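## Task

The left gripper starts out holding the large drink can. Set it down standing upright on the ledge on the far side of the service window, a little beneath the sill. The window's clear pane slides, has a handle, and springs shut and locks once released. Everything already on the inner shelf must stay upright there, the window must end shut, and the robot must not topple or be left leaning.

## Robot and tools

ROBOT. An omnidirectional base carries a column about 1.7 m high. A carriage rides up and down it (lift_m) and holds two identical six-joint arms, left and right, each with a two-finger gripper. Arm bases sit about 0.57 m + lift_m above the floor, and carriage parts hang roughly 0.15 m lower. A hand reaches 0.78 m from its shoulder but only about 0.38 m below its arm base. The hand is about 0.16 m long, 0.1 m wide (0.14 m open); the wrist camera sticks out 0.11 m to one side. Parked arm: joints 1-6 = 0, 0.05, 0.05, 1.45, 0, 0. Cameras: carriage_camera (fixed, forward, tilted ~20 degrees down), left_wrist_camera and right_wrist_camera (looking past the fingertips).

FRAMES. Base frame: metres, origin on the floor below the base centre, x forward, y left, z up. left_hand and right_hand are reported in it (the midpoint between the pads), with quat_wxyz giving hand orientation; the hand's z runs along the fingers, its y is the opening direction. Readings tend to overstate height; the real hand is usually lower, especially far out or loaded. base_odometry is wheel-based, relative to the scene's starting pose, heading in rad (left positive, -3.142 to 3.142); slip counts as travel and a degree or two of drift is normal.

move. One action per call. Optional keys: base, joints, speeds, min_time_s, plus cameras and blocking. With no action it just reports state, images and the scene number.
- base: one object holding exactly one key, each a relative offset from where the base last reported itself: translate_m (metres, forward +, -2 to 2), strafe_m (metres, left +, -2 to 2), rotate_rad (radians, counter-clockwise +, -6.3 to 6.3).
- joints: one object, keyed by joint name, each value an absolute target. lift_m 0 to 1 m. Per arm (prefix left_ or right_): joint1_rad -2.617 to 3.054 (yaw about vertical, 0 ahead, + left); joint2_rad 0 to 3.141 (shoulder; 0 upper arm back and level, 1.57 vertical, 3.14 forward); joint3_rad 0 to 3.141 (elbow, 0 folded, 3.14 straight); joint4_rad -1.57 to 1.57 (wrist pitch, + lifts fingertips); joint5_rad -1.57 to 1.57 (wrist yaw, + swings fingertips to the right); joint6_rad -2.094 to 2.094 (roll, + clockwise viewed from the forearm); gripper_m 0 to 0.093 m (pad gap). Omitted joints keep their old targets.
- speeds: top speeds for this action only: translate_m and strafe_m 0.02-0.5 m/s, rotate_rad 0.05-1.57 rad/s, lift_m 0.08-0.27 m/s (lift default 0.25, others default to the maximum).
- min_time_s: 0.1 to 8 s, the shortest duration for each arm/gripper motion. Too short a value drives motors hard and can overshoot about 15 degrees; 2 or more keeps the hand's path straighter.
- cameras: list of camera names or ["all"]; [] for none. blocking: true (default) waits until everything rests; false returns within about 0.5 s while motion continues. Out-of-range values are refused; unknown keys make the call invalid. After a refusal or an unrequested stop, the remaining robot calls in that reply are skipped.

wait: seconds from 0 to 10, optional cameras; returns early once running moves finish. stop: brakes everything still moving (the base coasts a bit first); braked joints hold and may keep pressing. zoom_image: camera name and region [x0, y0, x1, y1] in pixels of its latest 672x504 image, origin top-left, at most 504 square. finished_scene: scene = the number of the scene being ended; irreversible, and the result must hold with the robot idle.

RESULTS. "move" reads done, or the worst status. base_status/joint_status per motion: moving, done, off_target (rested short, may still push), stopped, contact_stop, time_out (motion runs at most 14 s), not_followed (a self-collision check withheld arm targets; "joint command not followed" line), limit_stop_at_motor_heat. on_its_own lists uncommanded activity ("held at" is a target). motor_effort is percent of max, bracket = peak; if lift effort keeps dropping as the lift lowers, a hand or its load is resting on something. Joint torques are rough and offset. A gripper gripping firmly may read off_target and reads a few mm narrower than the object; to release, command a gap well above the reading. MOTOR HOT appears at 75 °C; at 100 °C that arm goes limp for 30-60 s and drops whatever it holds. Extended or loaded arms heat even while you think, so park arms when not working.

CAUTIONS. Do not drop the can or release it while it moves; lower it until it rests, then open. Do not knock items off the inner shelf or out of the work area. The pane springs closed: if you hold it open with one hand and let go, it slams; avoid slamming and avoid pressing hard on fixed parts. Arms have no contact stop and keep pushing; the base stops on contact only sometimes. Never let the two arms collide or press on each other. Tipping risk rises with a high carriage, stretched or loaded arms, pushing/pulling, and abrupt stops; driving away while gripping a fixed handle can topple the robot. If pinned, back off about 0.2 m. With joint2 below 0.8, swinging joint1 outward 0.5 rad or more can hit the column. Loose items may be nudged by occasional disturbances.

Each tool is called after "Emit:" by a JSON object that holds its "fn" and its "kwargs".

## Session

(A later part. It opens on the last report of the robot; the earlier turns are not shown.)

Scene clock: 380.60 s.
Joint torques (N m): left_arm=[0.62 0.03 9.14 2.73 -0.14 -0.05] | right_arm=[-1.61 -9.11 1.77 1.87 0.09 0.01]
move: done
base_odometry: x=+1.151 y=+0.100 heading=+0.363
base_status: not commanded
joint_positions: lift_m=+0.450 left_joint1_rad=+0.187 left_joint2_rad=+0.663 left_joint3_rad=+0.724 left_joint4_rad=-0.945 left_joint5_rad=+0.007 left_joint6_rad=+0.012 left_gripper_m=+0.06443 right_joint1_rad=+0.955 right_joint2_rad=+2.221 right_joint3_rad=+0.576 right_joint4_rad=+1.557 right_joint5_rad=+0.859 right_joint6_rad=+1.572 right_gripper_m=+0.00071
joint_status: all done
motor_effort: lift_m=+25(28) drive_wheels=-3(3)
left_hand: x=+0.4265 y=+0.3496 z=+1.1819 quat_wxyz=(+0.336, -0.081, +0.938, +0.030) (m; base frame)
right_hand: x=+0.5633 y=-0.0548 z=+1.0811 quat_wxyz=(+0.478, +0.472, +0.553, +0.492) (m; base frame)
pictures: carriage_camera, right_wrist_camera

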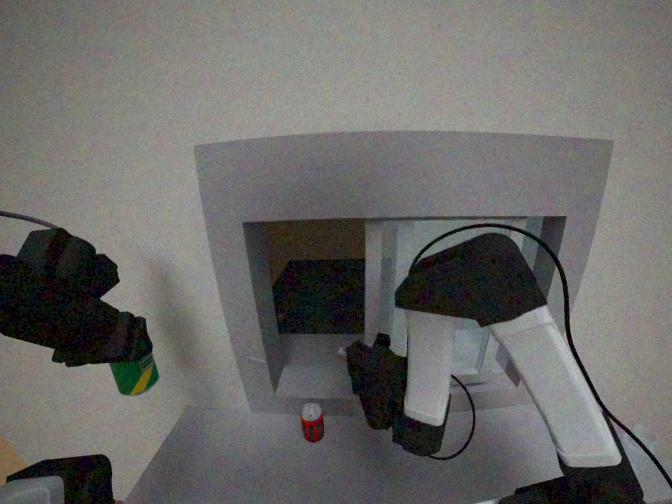

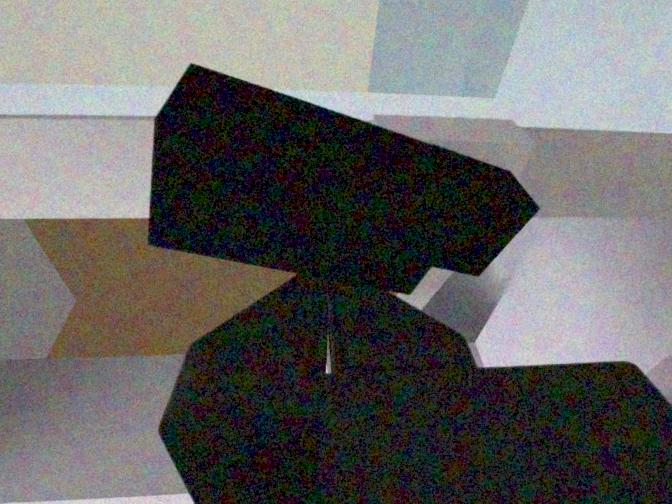

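Emit:
{"fn": "move", "kwargs": {"joints": {"right_joint1_rad": 0.8315, "right_joint2_rad": 2.081, "right_joint3_rad": 0.403, "right_joint4_rad": 1.543, "right_joint5_rad": 0.7595, "right_joint6_rad": 1.58}, "min_time_s": 2, "cameras": ["right_wrist_camera", "carriage_camera"]}}

Emit:
{"fn": "move", "kwargs": {"joints": {"right_joint2_rad": 2.121}, "min_time_s": 1, "cameras": []}}

Emit:
{"fn": "move", "kwargs": {"joints": {"left_joint1_rad": -0.8735, "left_joint2_rad": 1.023, "left_joint3_rad": 0.474, "left_joint4_rad": -0.254, "left_joint5_rad": -0.346, "left_joint6_rad": -0.336}, "min_time_s": 2.5, "cameras": ["all"]}}

Scene clock: 404.40 s.
Joint torques (N m): left_arm=[0.54 -0.02 8.99 2.73 -0.17 -0.09] | right_arm=[-1.48 -7.88 1.55 1.78 0.12 0.01]
move: done
base_odometry: x=+1.151 y=+0.100 heading=+0.363
base_status: not commanded
joint_positions: lift_m=+0.450 left_joint1_rad=+0.187 left_joint2_rad=+0.663 left_joint3_rad=+0.724 left_joint4_rad=-0.945 left_joint5_rad=+0.007 left_joint6_rad=+0.012 left_gripper_m=+0.06443 right_joint1_rad=+0.847 right_joint2_rad=+2.112 right_joint3_rad=+0.413 right_joint4_rad=+1.553 right_joint5_rad=+0.753 right_joint6_rad=+1.572 right_gripper_m=+0.00071
joint_status: all done
motor_effort: lift_m=+25(27) drive_wheels=-3(3)
left_hand: x=+0.4265 y=+0.3496 z=+1.1819 quat_wxyz=(+0.336, -0.081, +0.938, +0.030) (m; base frame)
right_hand: x=+0.5626 y=-0.1037 z=+1.0827 quat_wxyz=(+0.475, +0.474, +0.573, +0.470) (m; base frame)
pictures: carriage_camera, right_wrist_camera

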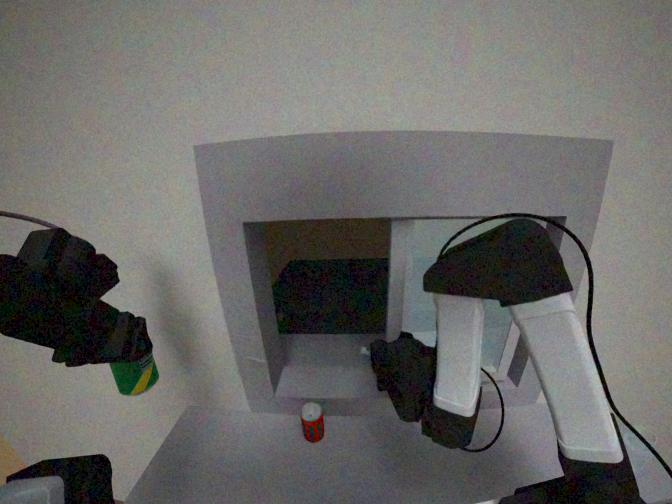

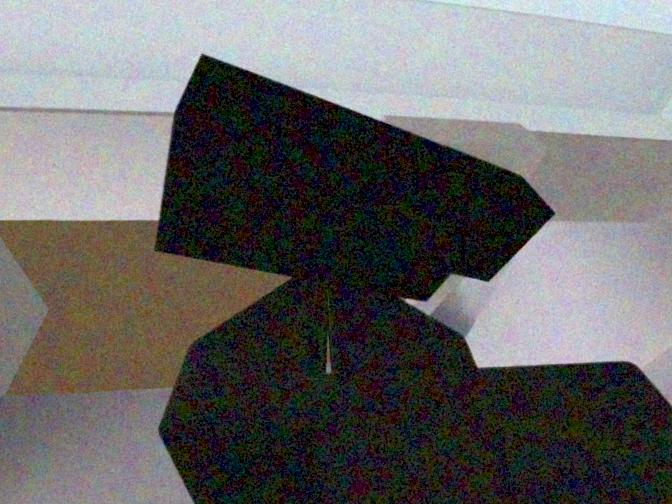

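Scene clock: 405.67 s.
Joint torques (N m): left_arm=[0.55 -0.01 9.07 2.75 -0.16 -0.06] | right_arm=[-1.47 -4.89 1.55 1.78 0.12 0.01]
move: done
base_odometry: x=+1.151 y=+0.100 heading=+0.363
base_status: not commanded
joint_positions: lift_m=+0.450 left_joint1_rad=+0.187 left_joint2_rad=+0.663 left_joint3_rad=+0.724 left_joint4_rad=-0.945 left_joint5_rad=+0.007 left_joint6_rad=+0.012 left_gripper_m=+0.06443 right_joint1_rad=+0.847 right_joint2_rad=+2.112 right_joint3_rad=+0.413 right_joint4_rad=+1.553 right_joint5_rad=+0.753 right_joint6_rad=+1.572 right_gripper_m=+0.00071
joint_status: all done
motor_effort: lift_m=+24(27) drive_wheels=-3(3)
left_hand: x=+0.4265 y=+0.3496 z=+1.1819 quat_wxyz=(+0.336, -0.081, +0.938, +0.030) (m; base frame)
right_hand: x=+0.5626 y=-0.1037 z=+1.0827 quat_wxyz=(+0.475, +0.474, +0.573, +0.470) (m; base frame)
pictures: none
No camera images: "cameras" was empty.

Scene clock: 408.47 s.
Joint torques (N m): left_arm=[-0.87 -1.88 6.99 2.81 -0.65 -0.05] | right_arm=[-1.5 -4.88 1.57 1.79 0.12 0.01]
move: off_target
base_odometry: x=+1.151 y=+0.100 heading=+0.363
base_status: not commanded
joint_positions: lift_m=+0.450 left_joint1_rad=-0.867 left_joint2_rad=+1.024 left_joint3_rad=+0.464 left_joint4_rad=-0.328 left_joint5_rad=-0.313 left_joint6_rad=-0.323 left_gripper_m=+0.06444 right_joint1_rad=+0.847 right_joint2_rad=+2.112 right_joint3_rad=+0.413 right_joint4_rad=+1.553 right_joint5_rad=+0.752 right_joint6_rad=+1.572 right_gripper_m=+0.00071
joint_status: left_joint4_rad off_target (ended at -0.328, target -0.254); left_joint5_rad off_target (ended at -0.313, target -0.346); the others done
motor_effort: lift_m=+25(27) drive_wheels=-3(3)
left_hand: x=+0.4376 y=+0.1383 z=+1.0965 quat_wxyz=(+0.356, +0.200, +0.911, -0.064) (m; base frame)
right_hand: x=+0.5626 y=-0.1035 z=+1.0827 quat_wxyz=(+0.475, +0.474, +0.573, +0.471) (m; base frame)
pictures: carriage_camera, left_wrist_camera, right_wrist_camera

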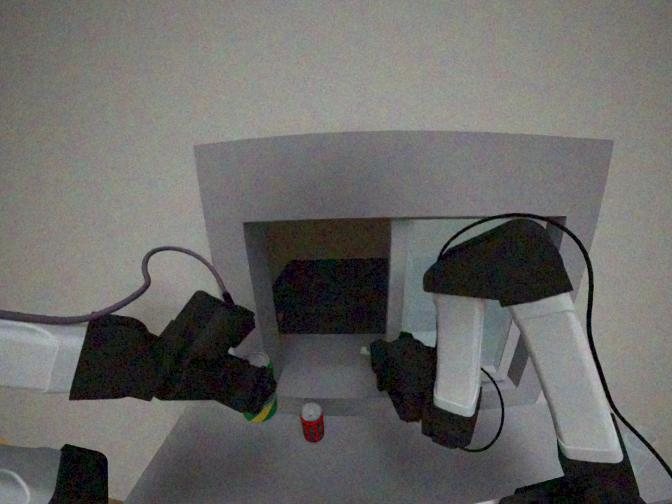

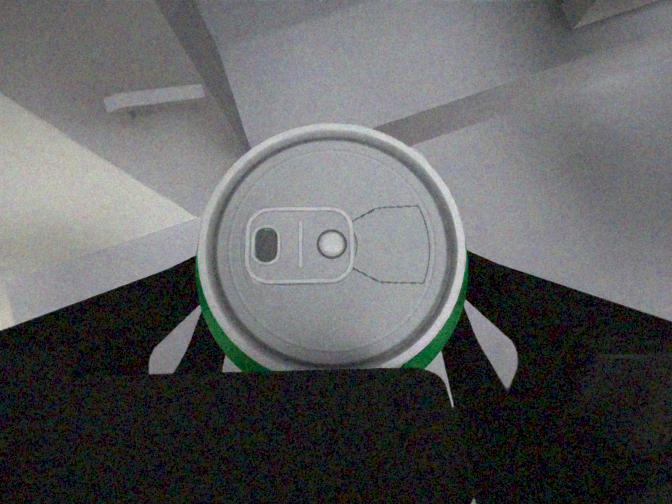

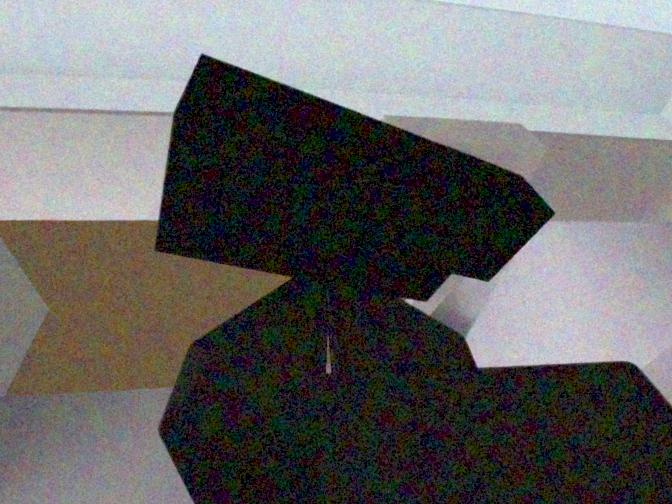

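Emit:
{"fn": "move", "kwargs": {"joints": {"left_joint1_rad": -0.780, "left_joint2_rad": 1.755, "left_joint3_rad": 0.725, "left_joint4_rad": 0.315, "left_joint5_rad": -0.391, "left_joint6_rad": -0.360}, "min_time_s": 2.5, "cameras": ["left_wrist_camera", "carriage_camera"]}}

Scene clock: 432.40 s.
Joint torques (N m): left_arm=[0.5 -6.09 8.09 2.89 -0.7 -0.07] | right_arm=[-1.48 -4.9 1.54 1.78 0.13 0.01]
move: off_target
base_odometry: x=+1.151 y=+0.100 heading=+0.363
base_status: not commanded
joint_positions: lift_m=+0.450 left_joint1_rad=-0.787 left_joint2_rad=+1.755 left_joint3_rad=+0.686 left_joint4_rad=+0.237 left_joint5_rad=-0.357 left_joint6_rad=-0.347 left_gripper_m=+0.06444 right_joint1_rad=+0.847 right_joint2_rad=+2.112 right_joint3_rad=+0.413 right_joint4_rad=+1.553 right_joint5_rad=+0.751 right_joint6_rad=+1.572 right_gripper_m=+0.00071
joint_status: left_joint4_rad off_target (ended at +0.237, target +0.315); left_joint5_rad off_target (ended at -0.357, target -0.391); the others done
motor_effort: lift_m=+26(28) drive_wheels=-3(3)
left_hand: x=+0.5443 y=+0.0725 z=+1.0347 quat_wxyz=(+0.389, +0.138, +0.910, -0.051) (m; base frame)
right_hand: x=+0.5626 y=-0.1033 z=+1.0827 quat_wxyz=(+0.475, +0.474, +0.573, +0.471) (m; base frame)
pictures: carriage_camera, left_wrist_camera

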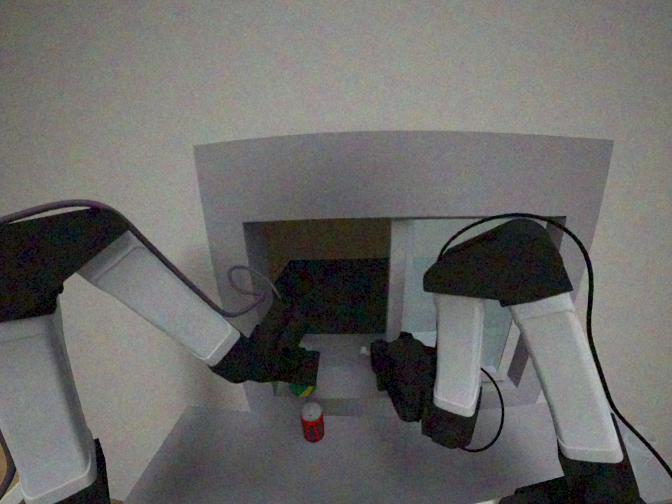

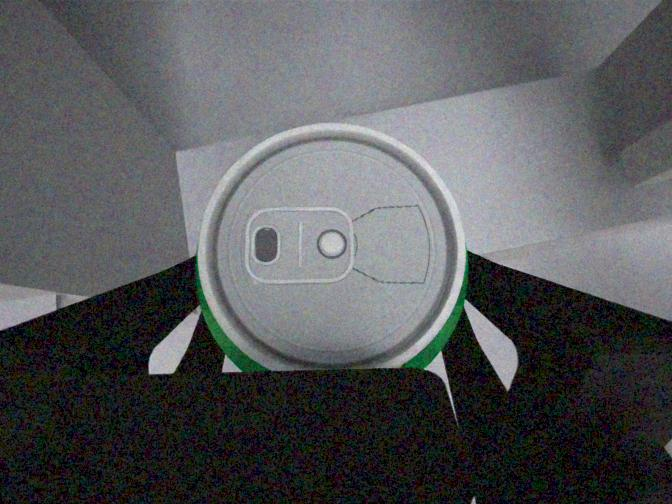

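Emit:
{"fn": "move", "kwargs": {"joints": {"left_joint1_rad": -0.666, "left_joint2_rad": 2.117, "left_joint3_rad": 1.215, "left_joint4_rad": 0.171, "left_joint5_rad": -0.365, "left_joint6_rad": -0.322}, "min_time_s": 2.5, "cameras": ["carriage_camera"]}}

Emit:
{"fn": "move", "kwargs": {"joints": {"left_joint1_rad": -0.583, "left_joint2_rad": 2.505, "left_joint3_rad": 1.887, "left_joint4_rad": -0.104, "left_joint5_rad": -0.325, "left_joint6_rad": -0.298}, "min_time_s": 2.5, "cameras": ["carriage_camera", "left_wrist_camera"]}}

Scene clock: 459.93 s.
Joint torques (N m): left_arm=[0.54 -8.94 8.79 2.73 -0.37 0.22] | right_arm=[-1.48 -4.89 1.55 1.78 0.14 0.01]
move: off_target
base_odometry: x=+1.151 y=+0.100 heading=+0.363
base_status: not commanded
joint_positions: lift_m=+0.450 left_joint1_rad=-0.673 left_joint2_rad=+2.118 left_joint3_rad=+1.173 left_joint4_rad=+0.110 left_joint5_rad=-0.358 left_joint6_rad=-0.335 left_gripper_m=+0.06444 right_joint1_rad=+0.847 right_joint2_rad=+2.112 right_joint3_rad=+0.413 right_joint4_rad=+1.553 right_joint5_rad=+0.751 right_joint6_rad=+1.572 right_gripper_m=+0.00071
joint_status: left_joint4_rad off_target (ended at +0.110, target +0.171); the others done
motor_effort: lift_m=+27(28) drive_wheels=-3(3)
left_hand: x=+0.6555 y=+0.0424 z=+1.0227 quat_wxyz=(+0.390, +0.091, +0.916, -0.026) (m; base frame)
right_hand: x=+0.5626 y=-0.1033 z=+1.0827 quat_wxyz=(+0.474, +0.474, +0.573, +0.471) (m; base frame)
pictures: carriage_camera

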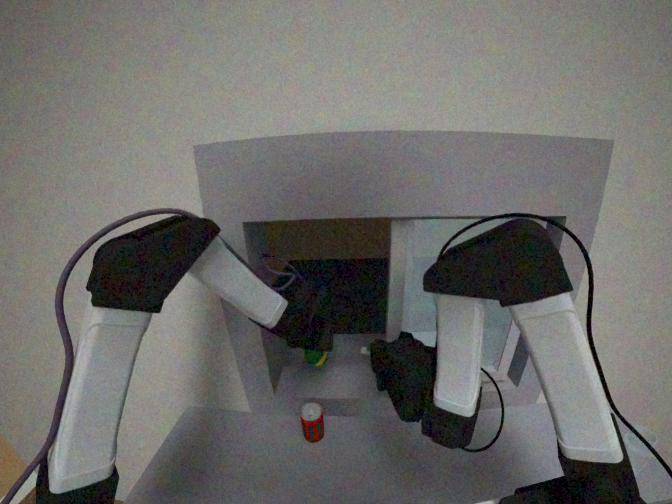

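Scene clock: 462.73 s.
Joint torques (N m): left_arm=[0.47 -11.93 9.91 2.71 -0.31 0.2] | right_arm=[-1.46 -4.89 1.55 1.78 0.14 0.01]
move: off_target
base_odometry: x=+1.151 y=+0.100 heading=+0.363
base_status: not commanded
joint_positions: lift_m=+0.450 left_joint1_rad=-0.590 left_joint2_rad=+2.507 left_joint3_rad=+1.841 left_joint4_rad=-0.165 left_joint5_rad=-0.323 left_joint6_rad=-0.311 left_gripper_m=+0.06444 right_joint1_rad=+0.847 right_joint2_rad=+2.112 right_joint3_rad=+0.413 right_joint4_rad=+1.553 right_joint5_rad=+0.750 right_joint6_rad=+1.572 right_gripper_m=+0.00071
joint_status: left_joint4_rad off_target (ended at -0.165, target -0.104); the others done
motor_effort: lift_m=+25(28) drive_wheels=-3(3)
left_hand: x=+0.7686 y=+0.0111 z=+1.0119 quat_wxyz=(+0.386, +0.070, +0.919, -0.020) (m; base frame)
right_hand: x=+0.5626 y=-0.1032 z=+1.0827 quat_wxyz=(+0.474, +0.474, +0.573, +0.471) (m; base frame)
pictures: carriage_camera, left_wrist_camera

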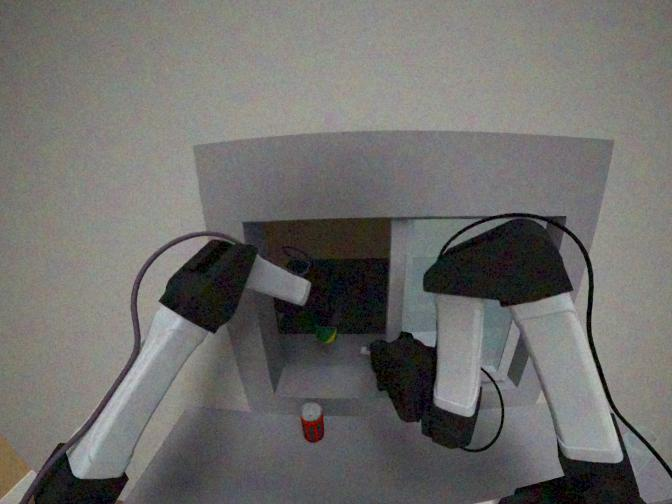

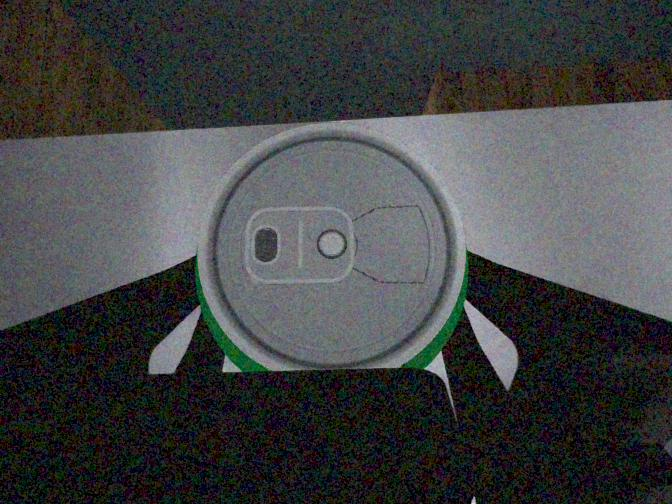

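Emit:
{"fn": "move", "kwargs": {"joints": {"left_joint1_rad": -0.543, "left_joint2_rad": 2.811, "left_joint3_rad": 2.210, "left_joint4_rad": -0.063, "left_joint5_rad": -0.290, "left_joint6_rad": -0.268}, "min_time_s": 2.5, "cameras": ["carriage_camera", "left_wrist_camera"]}}

Emit:
{"fn": "zoom_image", "kwargs": {"camera": "carriage_camera", "region": [260, 260, 420, 380]}}

Scene clock: 506.77 s.
Joint torques (N m): left_arm=[0.5 -13 10.07 2.98 -0.25 0.21] | right_arm=[-1.47 -4.9 1.55 1.79 0.14 0.01]
move: off_target
base_odometry: x=+1.151 y=+0.100 heading=+0.363
base_status: not commanded
joint_positions: lift_m=+0.450 left_joint1_rad=-0.550 left_joint2_rad=+2.813 left_joint3_rad=+2.163 left_joint4_rad=-0.144 left_joint5_rad=-0.290 left_joint6_rad=-0.281 left_gripper_m=+0.06444 right_joint1_rad=+0.847 right_joint2_rad=+2.112 right_joint3_rad=+0.413 right_joint4_rad=+1.553 right_joint5_rad=+0.750 right_joint6_rad=+1.572 right_gripper_m=+0.00071
joint_status: left_joint4_rad off_target (ended at -0.143, target -0.063); the others done
motor_effort: lift_m=+23(28) drive_wheels=-3(3)
left_hand: x=+0.8171 y=+0.0041 z=+0.9493 quat_wxyz=(+0.397, +0.069, +0.915, -0.029) (m; base frame)
right_hand: x=+0.5626 y=-0.1032 z=+1.0827 quat_wxyz=(+0.474, +0.474, +0.573, +0.471) (m; base frame)
pictures: carriage_camera, left_wrist_camera

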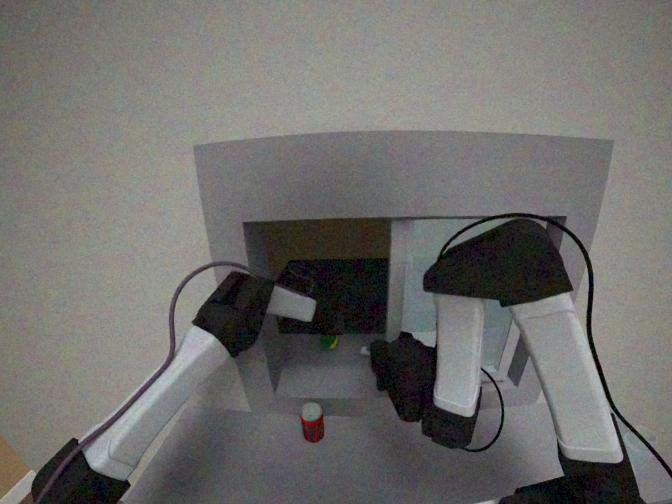

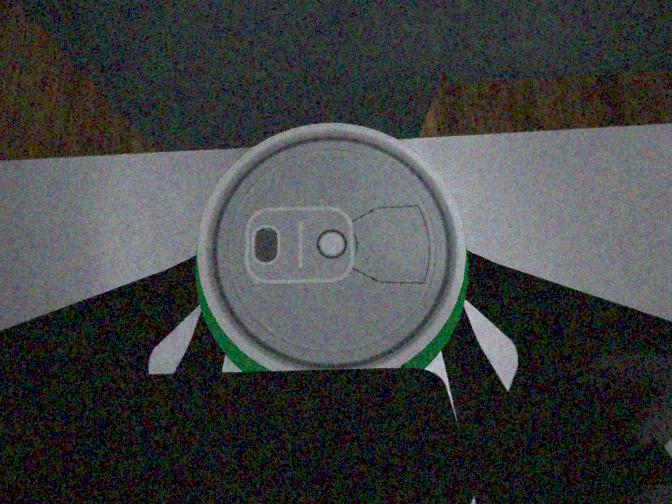

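Scaled by 3.150 from the camera's 672x504 image, which has a finer 960x720 frame.

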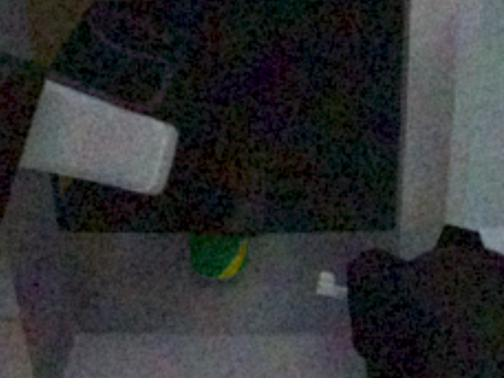

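Emit:
{"fn": "move", "kwargs": {"joints": {"left_joint1_rad": -0.543, "left_joint2_rad": 2.845, "left_joint3_rad": 2.218, "left_joint4_rad": -0.035, "left_joint5_rad": -0.290, "left_joint6_rad": -0.268}, "min_time_s": 1.2, "cameras": []}}

Emit:
{"fn": "move", "kwargs": {"joints": {"left_joint1_rad": -0.543, "left_joint2_rad": 2.870, "left_joint3_rad": 2.227, "left_joint4_rad": -0.018, "left_joint5_rad": -0.290, "left_joint6_rad": -0.268}, "min_time_s": 1.2, "cameras": []}}

Scene clock: 516.83 s.
Joint torques (N m): left_arm=[0.47 -13.18 10.02 2.98 -0.26 0.21] | right_arm=[-1.47 -4.88 1.57 1.78 0.14 0.01]
move: off_target
base_odometry: x=+1.151 y=+0.100 heading=+0.363
base_status: not commanded
joint_positions: lift_m=+0.450 left_joint1_rad=-0.550 left_joint2_rad=+2.848 left_joint3_rad=+2.171 left_joint4_rad=-0.115 left_joint5_rad=-0.289 left_joint6_rad=-0.280 left_gripper_m=+0.06444 right_joint1_rad=+0.847 right_joint2_rad=+2.112 right_joint3_rad=+0.413 right_joint4_rad=+1.553 right_joint5_rad=+0.750 right_joint6_rad=+1.572 right_gripper_m=+0.00071
joint_status: left_joint4_rad off_target (ended at -0.116, target -0.035); the others done
motor_effort: lift_m=+26(28) drive_wheels=-3(3)
left_hand: x=+0.8174 y=+0.0038 z=+0.9349 quat_wxyz=(+0.398, +0.069, +0.914, -0.030) (m; base frame)
right_hand: x=+0.5626 y=-0.1032 z=+1.0827 quat_wxyz=(+0.474, +0.474, +0.573, +0.471) (m; base frame)
pictures: none
No camera images: "cameras" was empty.

Scene clock: 518.33 s.
Joint torques (N m): left_arm=[0.57 -13.11 10.02 3 -0.27 0.21] | right_arm=[-1.48 -4.88 1.57 1.79 0.14 0.01]
move: off_target
base_odometry: x=+1.151 y=+0.100 heading=+0.363
base_status: not commanded
joint_positions: lift_m=+0.450 left_joint1_rad=-0.550 left_joint2_rad=+2.872 left_joint3_rad=+2.181 left_joint4_rad=-0.099 left_joint5_rad=-0.289 left_joint6_rad=-0.280 left_gripper_m=+0.06444 right_joint1_rad=+0.847 right_joint2_rad=+2.112 right_joint3_rad=+0.413 right_joint4_rad=+1.553 right_joint5_rad=+0.750 right_joint6_rad=+1.572 right_gripper_m=+0.00071
joint_status: left_joint4_rad off_target (ended at -0.099, target -0.018); the others done
motor_effort: lift_m=+24(27) drive_wheels=-3(3)
left_hand: x=+0.8178 y=+0.0036 z=+0.9255 quat_wxyz=(+0.398, +0.069, +0.914, -0.030) (m; base frame)
right_hand: x=+0.5626 y=-0.1032 z=+1.0827 quat_wxyz=(+0.474, +0.474, +0.573, +0.471) (m; base frame)
pictures: none
No camera images: "cameras" was empty.

Emit:
{"fn": "move", "kwargs": {"joints": {"left_joint1_rad": -0.543, "left_joint2_rad": 2.883, "left_joint3_rad": 2.231, "left_joint4_rad": -0.011, "left_joint5_rad": -0.290, "left_joint6_rad": -0.268}, "min_time_s": 0.8, "cameras": []}}

Emit:
{"fn": "move", "kwargs": {"joints": {"left_joint1_rad": -0.543, "left_joint2_rad": 2.896, "left_joint3_rad": 2.237, "left_joint4_rad": -0.004, "left_joint5_rad": -0.290, "left_joint6_rad": -0.268}, "min_time_s": 0.8, "cameras": ["left_wrist_camera", "carriage_camera"]}}

Scene clock: 524.17 s.
Joint torques (N m): left_arm=[0.53 -13.14 10.06 3 -0.26 0.23] | right_arm=[-1.48 -4.86 1.55 1.78 0.14 0.01]
move: off_target
base_odometry: x=+1.151 y=+0.100 heading=+0.363
base_status: not commanded
joint_positions: lift_m=+0.450 left_joint1_rad=-0.550 left_joint2_rad=+2.886 left_joint3_rad=+2.184 left_joint4_rad=-0.092 left_joint5_rad=-0.289 left_joint6_rad=-0.280 left_gripper_m=+0.06444 right_joint1_rad=+0.847 right_joint2_rad=+2.112 right_joint3_rad=+0.413 right_joint4_rad=+1.553 right_joint5_rad=+0.750 right_joint6_rad=+1.572 right_gripper_m=+0.00071
joint_status: left_joint4_rad off_target (ended at -0.092, target -0.011); the others done
motor_effort: lift_m=+22(27) drive_wheels=-3(3)
left_hand: x=+0.8171 y=+0.0040 z=+0.9190 quat_wxyz=(+0.397, +0.069, +0.915, -0.029) (m; base frame)
right_hand: x=+0.5626 y=-0.1032 z=+1.0827 quat_wxyz=(+0.474, +0.474, +0.573, +0.471) (m; base frame)
pictures: none
No camera images: "cameras" was empty.

Scene clock: 525.27 s.
Joint torques (N m): left_arm=[0.58 -13.12 9.95 2.94 -0.24 0.21] | right_arm=[-1.5 -4.88 1.55 1.79 0.14 0.01]
move: off_target
base_odometry: x=+1.151 y=+0.100 heading=+0.363
base_status: not commanded
joint_positions: lift_m=+0.450 left_joint1_rad=-0.550 left_joint2_rad=+2.898 left_joint3_rad=+2.190 left_joint4_rad=-0.084 left_joint5_rad=-0.289 left_joint6_rad=-0.280 left_gripper_m=+0.06444 right_joint1_rad=+0.847 right_joint2_rad=+2.112 right_joint3_rad=+0.413 right_joint4_rad=+1.553 right_joint5_rad=+0.750 right_joint6_rad=+1.572 right_gripper_m=+0.00071
joint_status: left_joint4_rad off_target (ended at -0.084, target -0.004); the others done
motor_effort: lift_m=+26(28) drive_wheels=-3(3)
left_hand: x=+0.8174 y=+0.0037 z=+0.9149 quat_wxyz=(+0.398, +0.069, +0.914, -0.030) (m; base frame)
right_hand: x=+0.5626 y=-0.1032 z=+1.0827 quat_wxyz=(+0.474, +0.474, +0.573, +0.471) (m; base frame)
pictures: carriage_camera, left_wrist_camera

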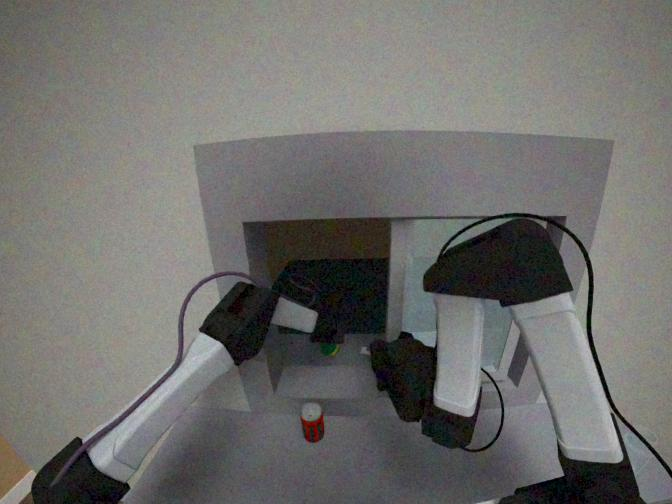

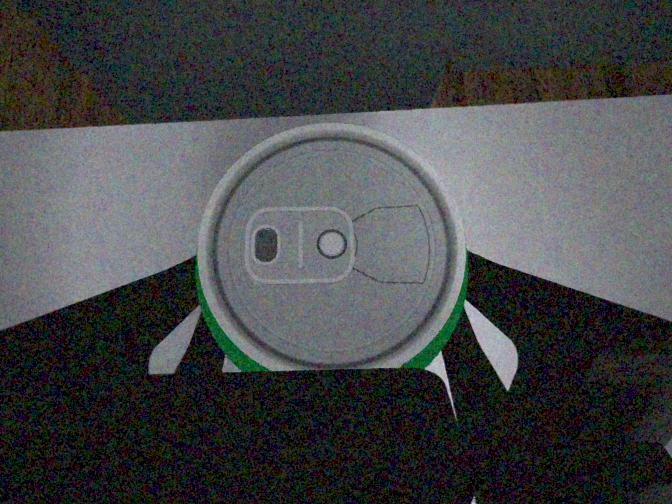

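Emit:
{"fn": "move", "kwargs": {"joints": {"left_joint1_rad": -0.543, "left_joint2_rad": 2.909, "left_joint3_rad": 2.243, "left_joint4_rad": 0.003, "left_joint5_rad": -0.290, "left_joint6_rad": -0.268}, "min_time_s": 0.8, "cameras": []}}

Emit:
{"fn": "move", "kwargs": {"joints": {"left_joint1_rad": -0.543, "left_joint2_rad": 2.922, "left_joint3_rad": 2.249, "left_joint4_rad": 0.010, "left_joint5_rad": -0.290, "left_joint6_rad": -0.268}, "min_time_s": 0.8, "cameras": ["left_wrist_camera"]}}

Scene clock: 530.60 s.
Joint torques (N m): left_arm=[0.47 -12.82 9.63 2.91 -0.24 0.22] | right_arm=[-1.48 -4.88 1.55 1.78 0.15 0.01]
move: off_target
base_odometry: x=+1.151 y=+0.100 heading=+0.363
base_status: not commanded
joint_positions: lift_m=+0.450 left_joint1_rad=-0.550 left_joint2_rad=+2.908 left_joint3_rad=+2.199 left_joint4_rad=-0.071 left_joint5_rad=-0.289 left_joint6_rad=-0.280 left_gripper_m=+0.06444 right_joint1_rad=+0.847 right_joint2_rad=+2.112 right_joint3_rad=+0.413 right_joint4_rad=+1.553 right_joint5_rad=+0.750 right_joint6_rad=+1.572 right_gripper_m=+0.00071
joint_status: left_joint4_rad off_target (ended at -0.071, target +0.003); the others done
motor_effort: lift_m=+26(27) drive_wheels=-3(3)
left_hand: x=+0.8197 y=+0.0023 z=+0.9145 quat_wxyz=(+0.403, +0.068, +0.912, -0.032) (m; base frame)
right_hand: x=+0.5626 y=-0.1032 z=+1.0827 quat_wxyz=(+0.474, +0.474, +0.573, +0.471) (m; base frame)
pictures: none
No camera images: "cameras" was empty.

Scene clock: 531.70 s.
Joint torques (N m): left_arm=[0.5 -12.59 9.36 2.88 -0.26 0.19] | right_arm=[-1.48 -4.88 1.54 1.78 0.14 0.01]
move: off_target
base_odometry: x=+1.151 y=+0.100 heading=+0.363
base_status: not commanded
joint_positions: lift_m=+0.450 left_joint1_rad=-0.550 left_joint2_rad=+2.917 left_joint3_rad=+2.209 left_joint4_rad=-0.057 left_joint5_rad=-0.289 left_joint6_rad=-0.280 left_gripper_m=+0.06444 right_joint1_rad=+0.847 right_joint2_rad=+2.112 right_joint3_rad=+0.413 right_joint4_rad=+1.553 right_joint5_rad=+0.750 right_joint6_rad=+1.572 right_gripper_m=+0.00071
joint_status: left_joint4_rad off_target (ended at -0.057, target +0.010); the others done
motor_effort: lift_m=+26(28) drive_wheels=-3(3)
left_hand: x=+0.8221 y=+0.0008 z=+0.9145 quat_wxyz=(+0.408, +0.067, +0.910, -0.035) (m; base frame)
right_hand: x=+0.5626 y=-0.1032 z=+1.0827 quat_wxyz=(+0.474, +0.474, +0.573, +0.471) (m; base frame)
pictures: left_wrist_camera

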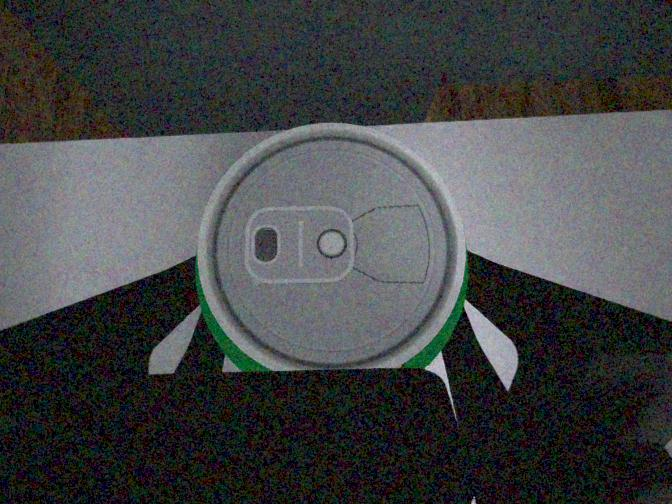

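Emit:
{"fn": "move", "kwargs": {"joints": {"left_gripper_m": 0.074}, "min_time_s": 1.5, "cameras": ["left_wrist_camera"]}}

Emit:
{"fn": "move", "kwargs": {"joints": {"left_gripper_m": 0.092}, "min_time_s": 1.2, "cameras": ["left_wrist_camera", "carriage_camera"]}}

Scene clock: 544.60 s.
Joint torques (N m): left_arm=[0.42 -12.66 8.13 2.37 -0.21 0.2] | right_arm=[-1.46 -4.88 1.54 1.78 0.14 0.01]
move: done
base_odometry: x=+1.151 y=+0.100 heading=+0.363
base_status: not commanded
joint_positions: lift_m=+0.450 left_joint1_rad=-0.549 left_joint2_rad=+2.917 left_joint3_rad=+2.225 left_joint4_rad=-0.005 left_joint5_rad=-0.289 left_joint6_rad=-0.280 left_gripper_m=+0.07395 right_joint1_rad=+0.847 right_joint2_rad=+2.112 right_joint3_rad=+0.413 right_joint4_rad=+1.553 right_joint5_rad=+0.750 right_joint6_rad=+1.572 right_gripper_m=+0.00071
joint_status: all done
on_its_own: left_joint4_rad moved +0.052 to your old target +0.010
motor_effort: lift_m=+25(27) drive_wheels=-3(3)
left_hand: x=+0.8332 y=-0.0054 z=+0.9303 quat_wxyz=(+0.436, +0.060, +0.897, -0.049) (m; base frame)
right_hand: x=+0.5626 y=-0.1032 z=+1.0827 quat_wxyz=(+0.474, +0.474, +0.573, +0.471) (m; base frame)
pictures: left_wrist_camera

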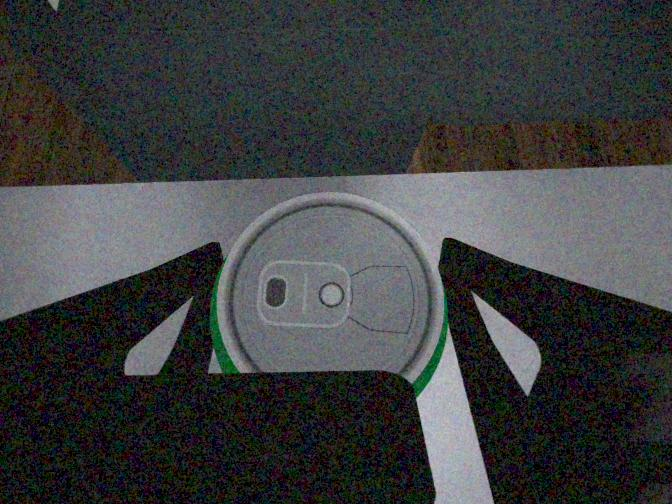

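Scene clock: 546.10 s.
Joint torques (N m): left_arm=[0.47 -12.66 8.16 2.39 -0.22 0.2] | right_arm=[-1.48 -4.88 1.55 1.79 0.14 0.01]
move: done
base_odometry: x=+1.151 y=+0.100 heading=+0.363
base_status: not commanded
joint_positions: lift_m=+0.450 left_joint1_rad=-0.549 left_joint2_rad=+2.917 left_joint3_rad=+2.225 left_joint4_rad=-0.005 left_joint5_rad=-0.289 left_joint6_rad=-0.280 left_gripper_m=+0.09191 right_joint1_rad=+0.847 right_joint2_rad=+2.112 right_joint3_rad=+0.413 right_joint4_rad=+1.553 right_joint5_rad=+0.750 right_joint6_rad=+1.572 right_gripper_m=+0.00071
joint_status: all done
motor_effort: lift_m=+25(28) drive_wheels=-3(3)
left_hand: x=+0.8333 y=-0.0054 z=+0.9304 quat_wxyz=(+0.436, +0.060, +0.897, -0.049) (m; base frame)
right_hand: x=+0.5626 y=-0.1032 z=+1.0827 quat_wxyz=(+0.474, +0.474, +0.573, +0.471) (m; base frame)
pictures: carriage_camera, left_wrist_camera

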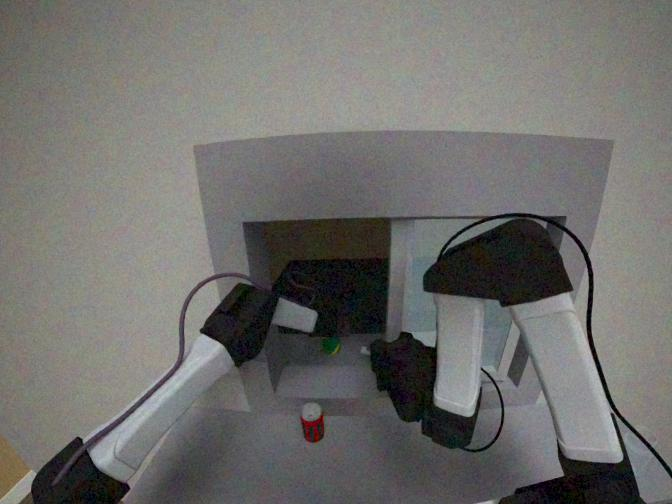

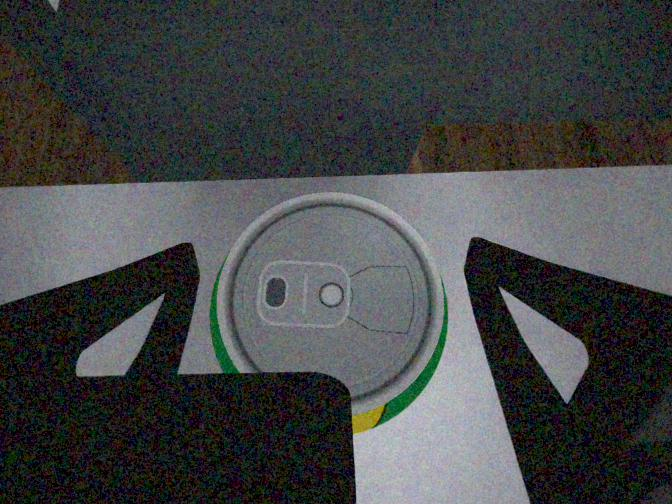

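Emit:
{"fn": "move", "kwargs": {"joints": {"left_joint2_rad": 2.870}, "min_time_s": 0.8, "cameras": []}}

Emit:
{"fn": "move", "kwargs": {"joints": {"left_joint1_rad": -0.568, "left_joint2_rad": 2.6925, "left_joint3_rad": 2.007, "left_joint4_rad": 0.052, "left_joint5_rad": -0.313, "left_joint6_rad": -0.268}, "min_time_s": 2, "cameras": ["left_wrist_camera", "carriage_camera"]}}

Scene clock: 597.67 s.
Joint torques (N m): left_arm=[0.44 -16.83 8.09 2.35 -0.24 0.2] | right_arm=[-1.48 -4.89 1.57 1.79 0.15 0]
move: done
base_odometry: x=+1.151 y=+0.100 heading=+0.363
base_status: not commanded
joint_positions: lift_m=+0.450 left_joint1_rad=-0.549 left_joint2_rad=+2.917 left_joint3_rad=+2.225 left_joint4_rad=-0.005 left_joint5_rad=-0.289 left_joint6_rad=-0.280 left_gripper_m=+0.09191 right_joint1_rad=+0.847 right_joint2_rad=+2.112 right_joint3_rad=+0.413 right_joint4_rad=+1.553 right_joint5_rad=+0.750 right_joint6_rad=+1.572 right_gripper_m=+0.00071
joint_status: all done
motor_effort: lift_m=+25(27) drive_wheels=-3(3)
left_hand: x=+0.8333 y=-0.0054 z=+0.9304 quat_wxyz=(+0.436, +0.060, +0.897, -0.049) (m; base frame)
right_hand: x=+0.5626 y=-0.1032 z=+1.0827 quat_wxyz=(+0.474, +0.474, +0.573, +0.471) (m; base frame)
pictures: none
No camera images: "cameras" was empty.

Scene clock: 599.97 s.
Joint torques (N m): left_arm=[-0.88 -17.63 5.49 2.35 -0.41 0.2] | right_arm=[-1.47 -4.9 1.55 1.79 0.14 0]
move: done
base_odometry: x=+1.151 y=+0.100 heading=+0.363
base_status: not commanded
joint_positions: lift_m=+0.450 left_joint1_rad=-0.561 left_joint2_rad=+2.755 left_joint3_rad=+2.011 left_joint4_rad=+0.037 left_joint5_rad=-0.298 left_joint6_rad=-0.280 left_gripper_m=+0.09191 right_joint1_rad=+0.847 right_joint2_rad=+2.112 right_joint3_rad=+0.413 right_joint4_rad=+1.553 right_joint5_rad=+0.750 right_joint6_rad=+1.572 right_gripper_m=+0.00071
joint_status: all done
motor_effort: lift_m=+24(28) drive_wheels=-3(3)
left_hand: x=+0.8128 y=-0.0004 z=+0.9583 quat_wxyz=(+0.433, +0.064, +0.898, -0.046) (m; base frame)
right_hand: x=+0.5626 y=-0.1032 z=+1.0827 quat_wxyz=(+0.474, +0.474, +0.573, +0.471) (m; base frame)
pictures: carriage_camera, left_wrist_camera

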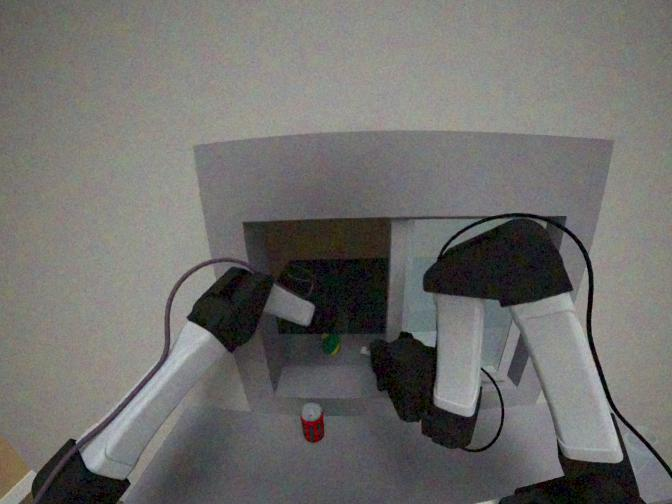

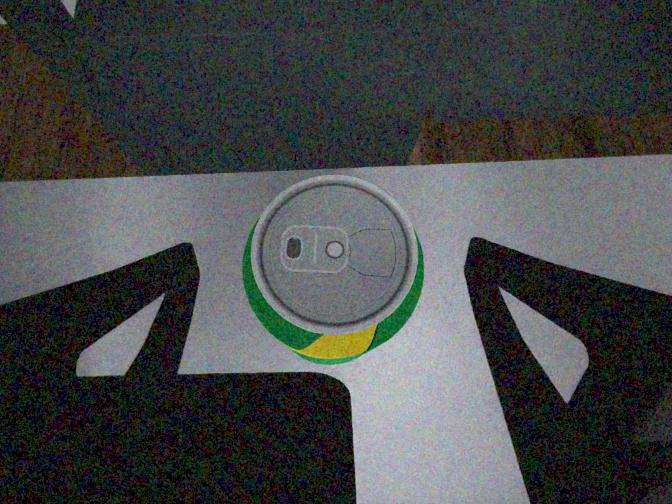

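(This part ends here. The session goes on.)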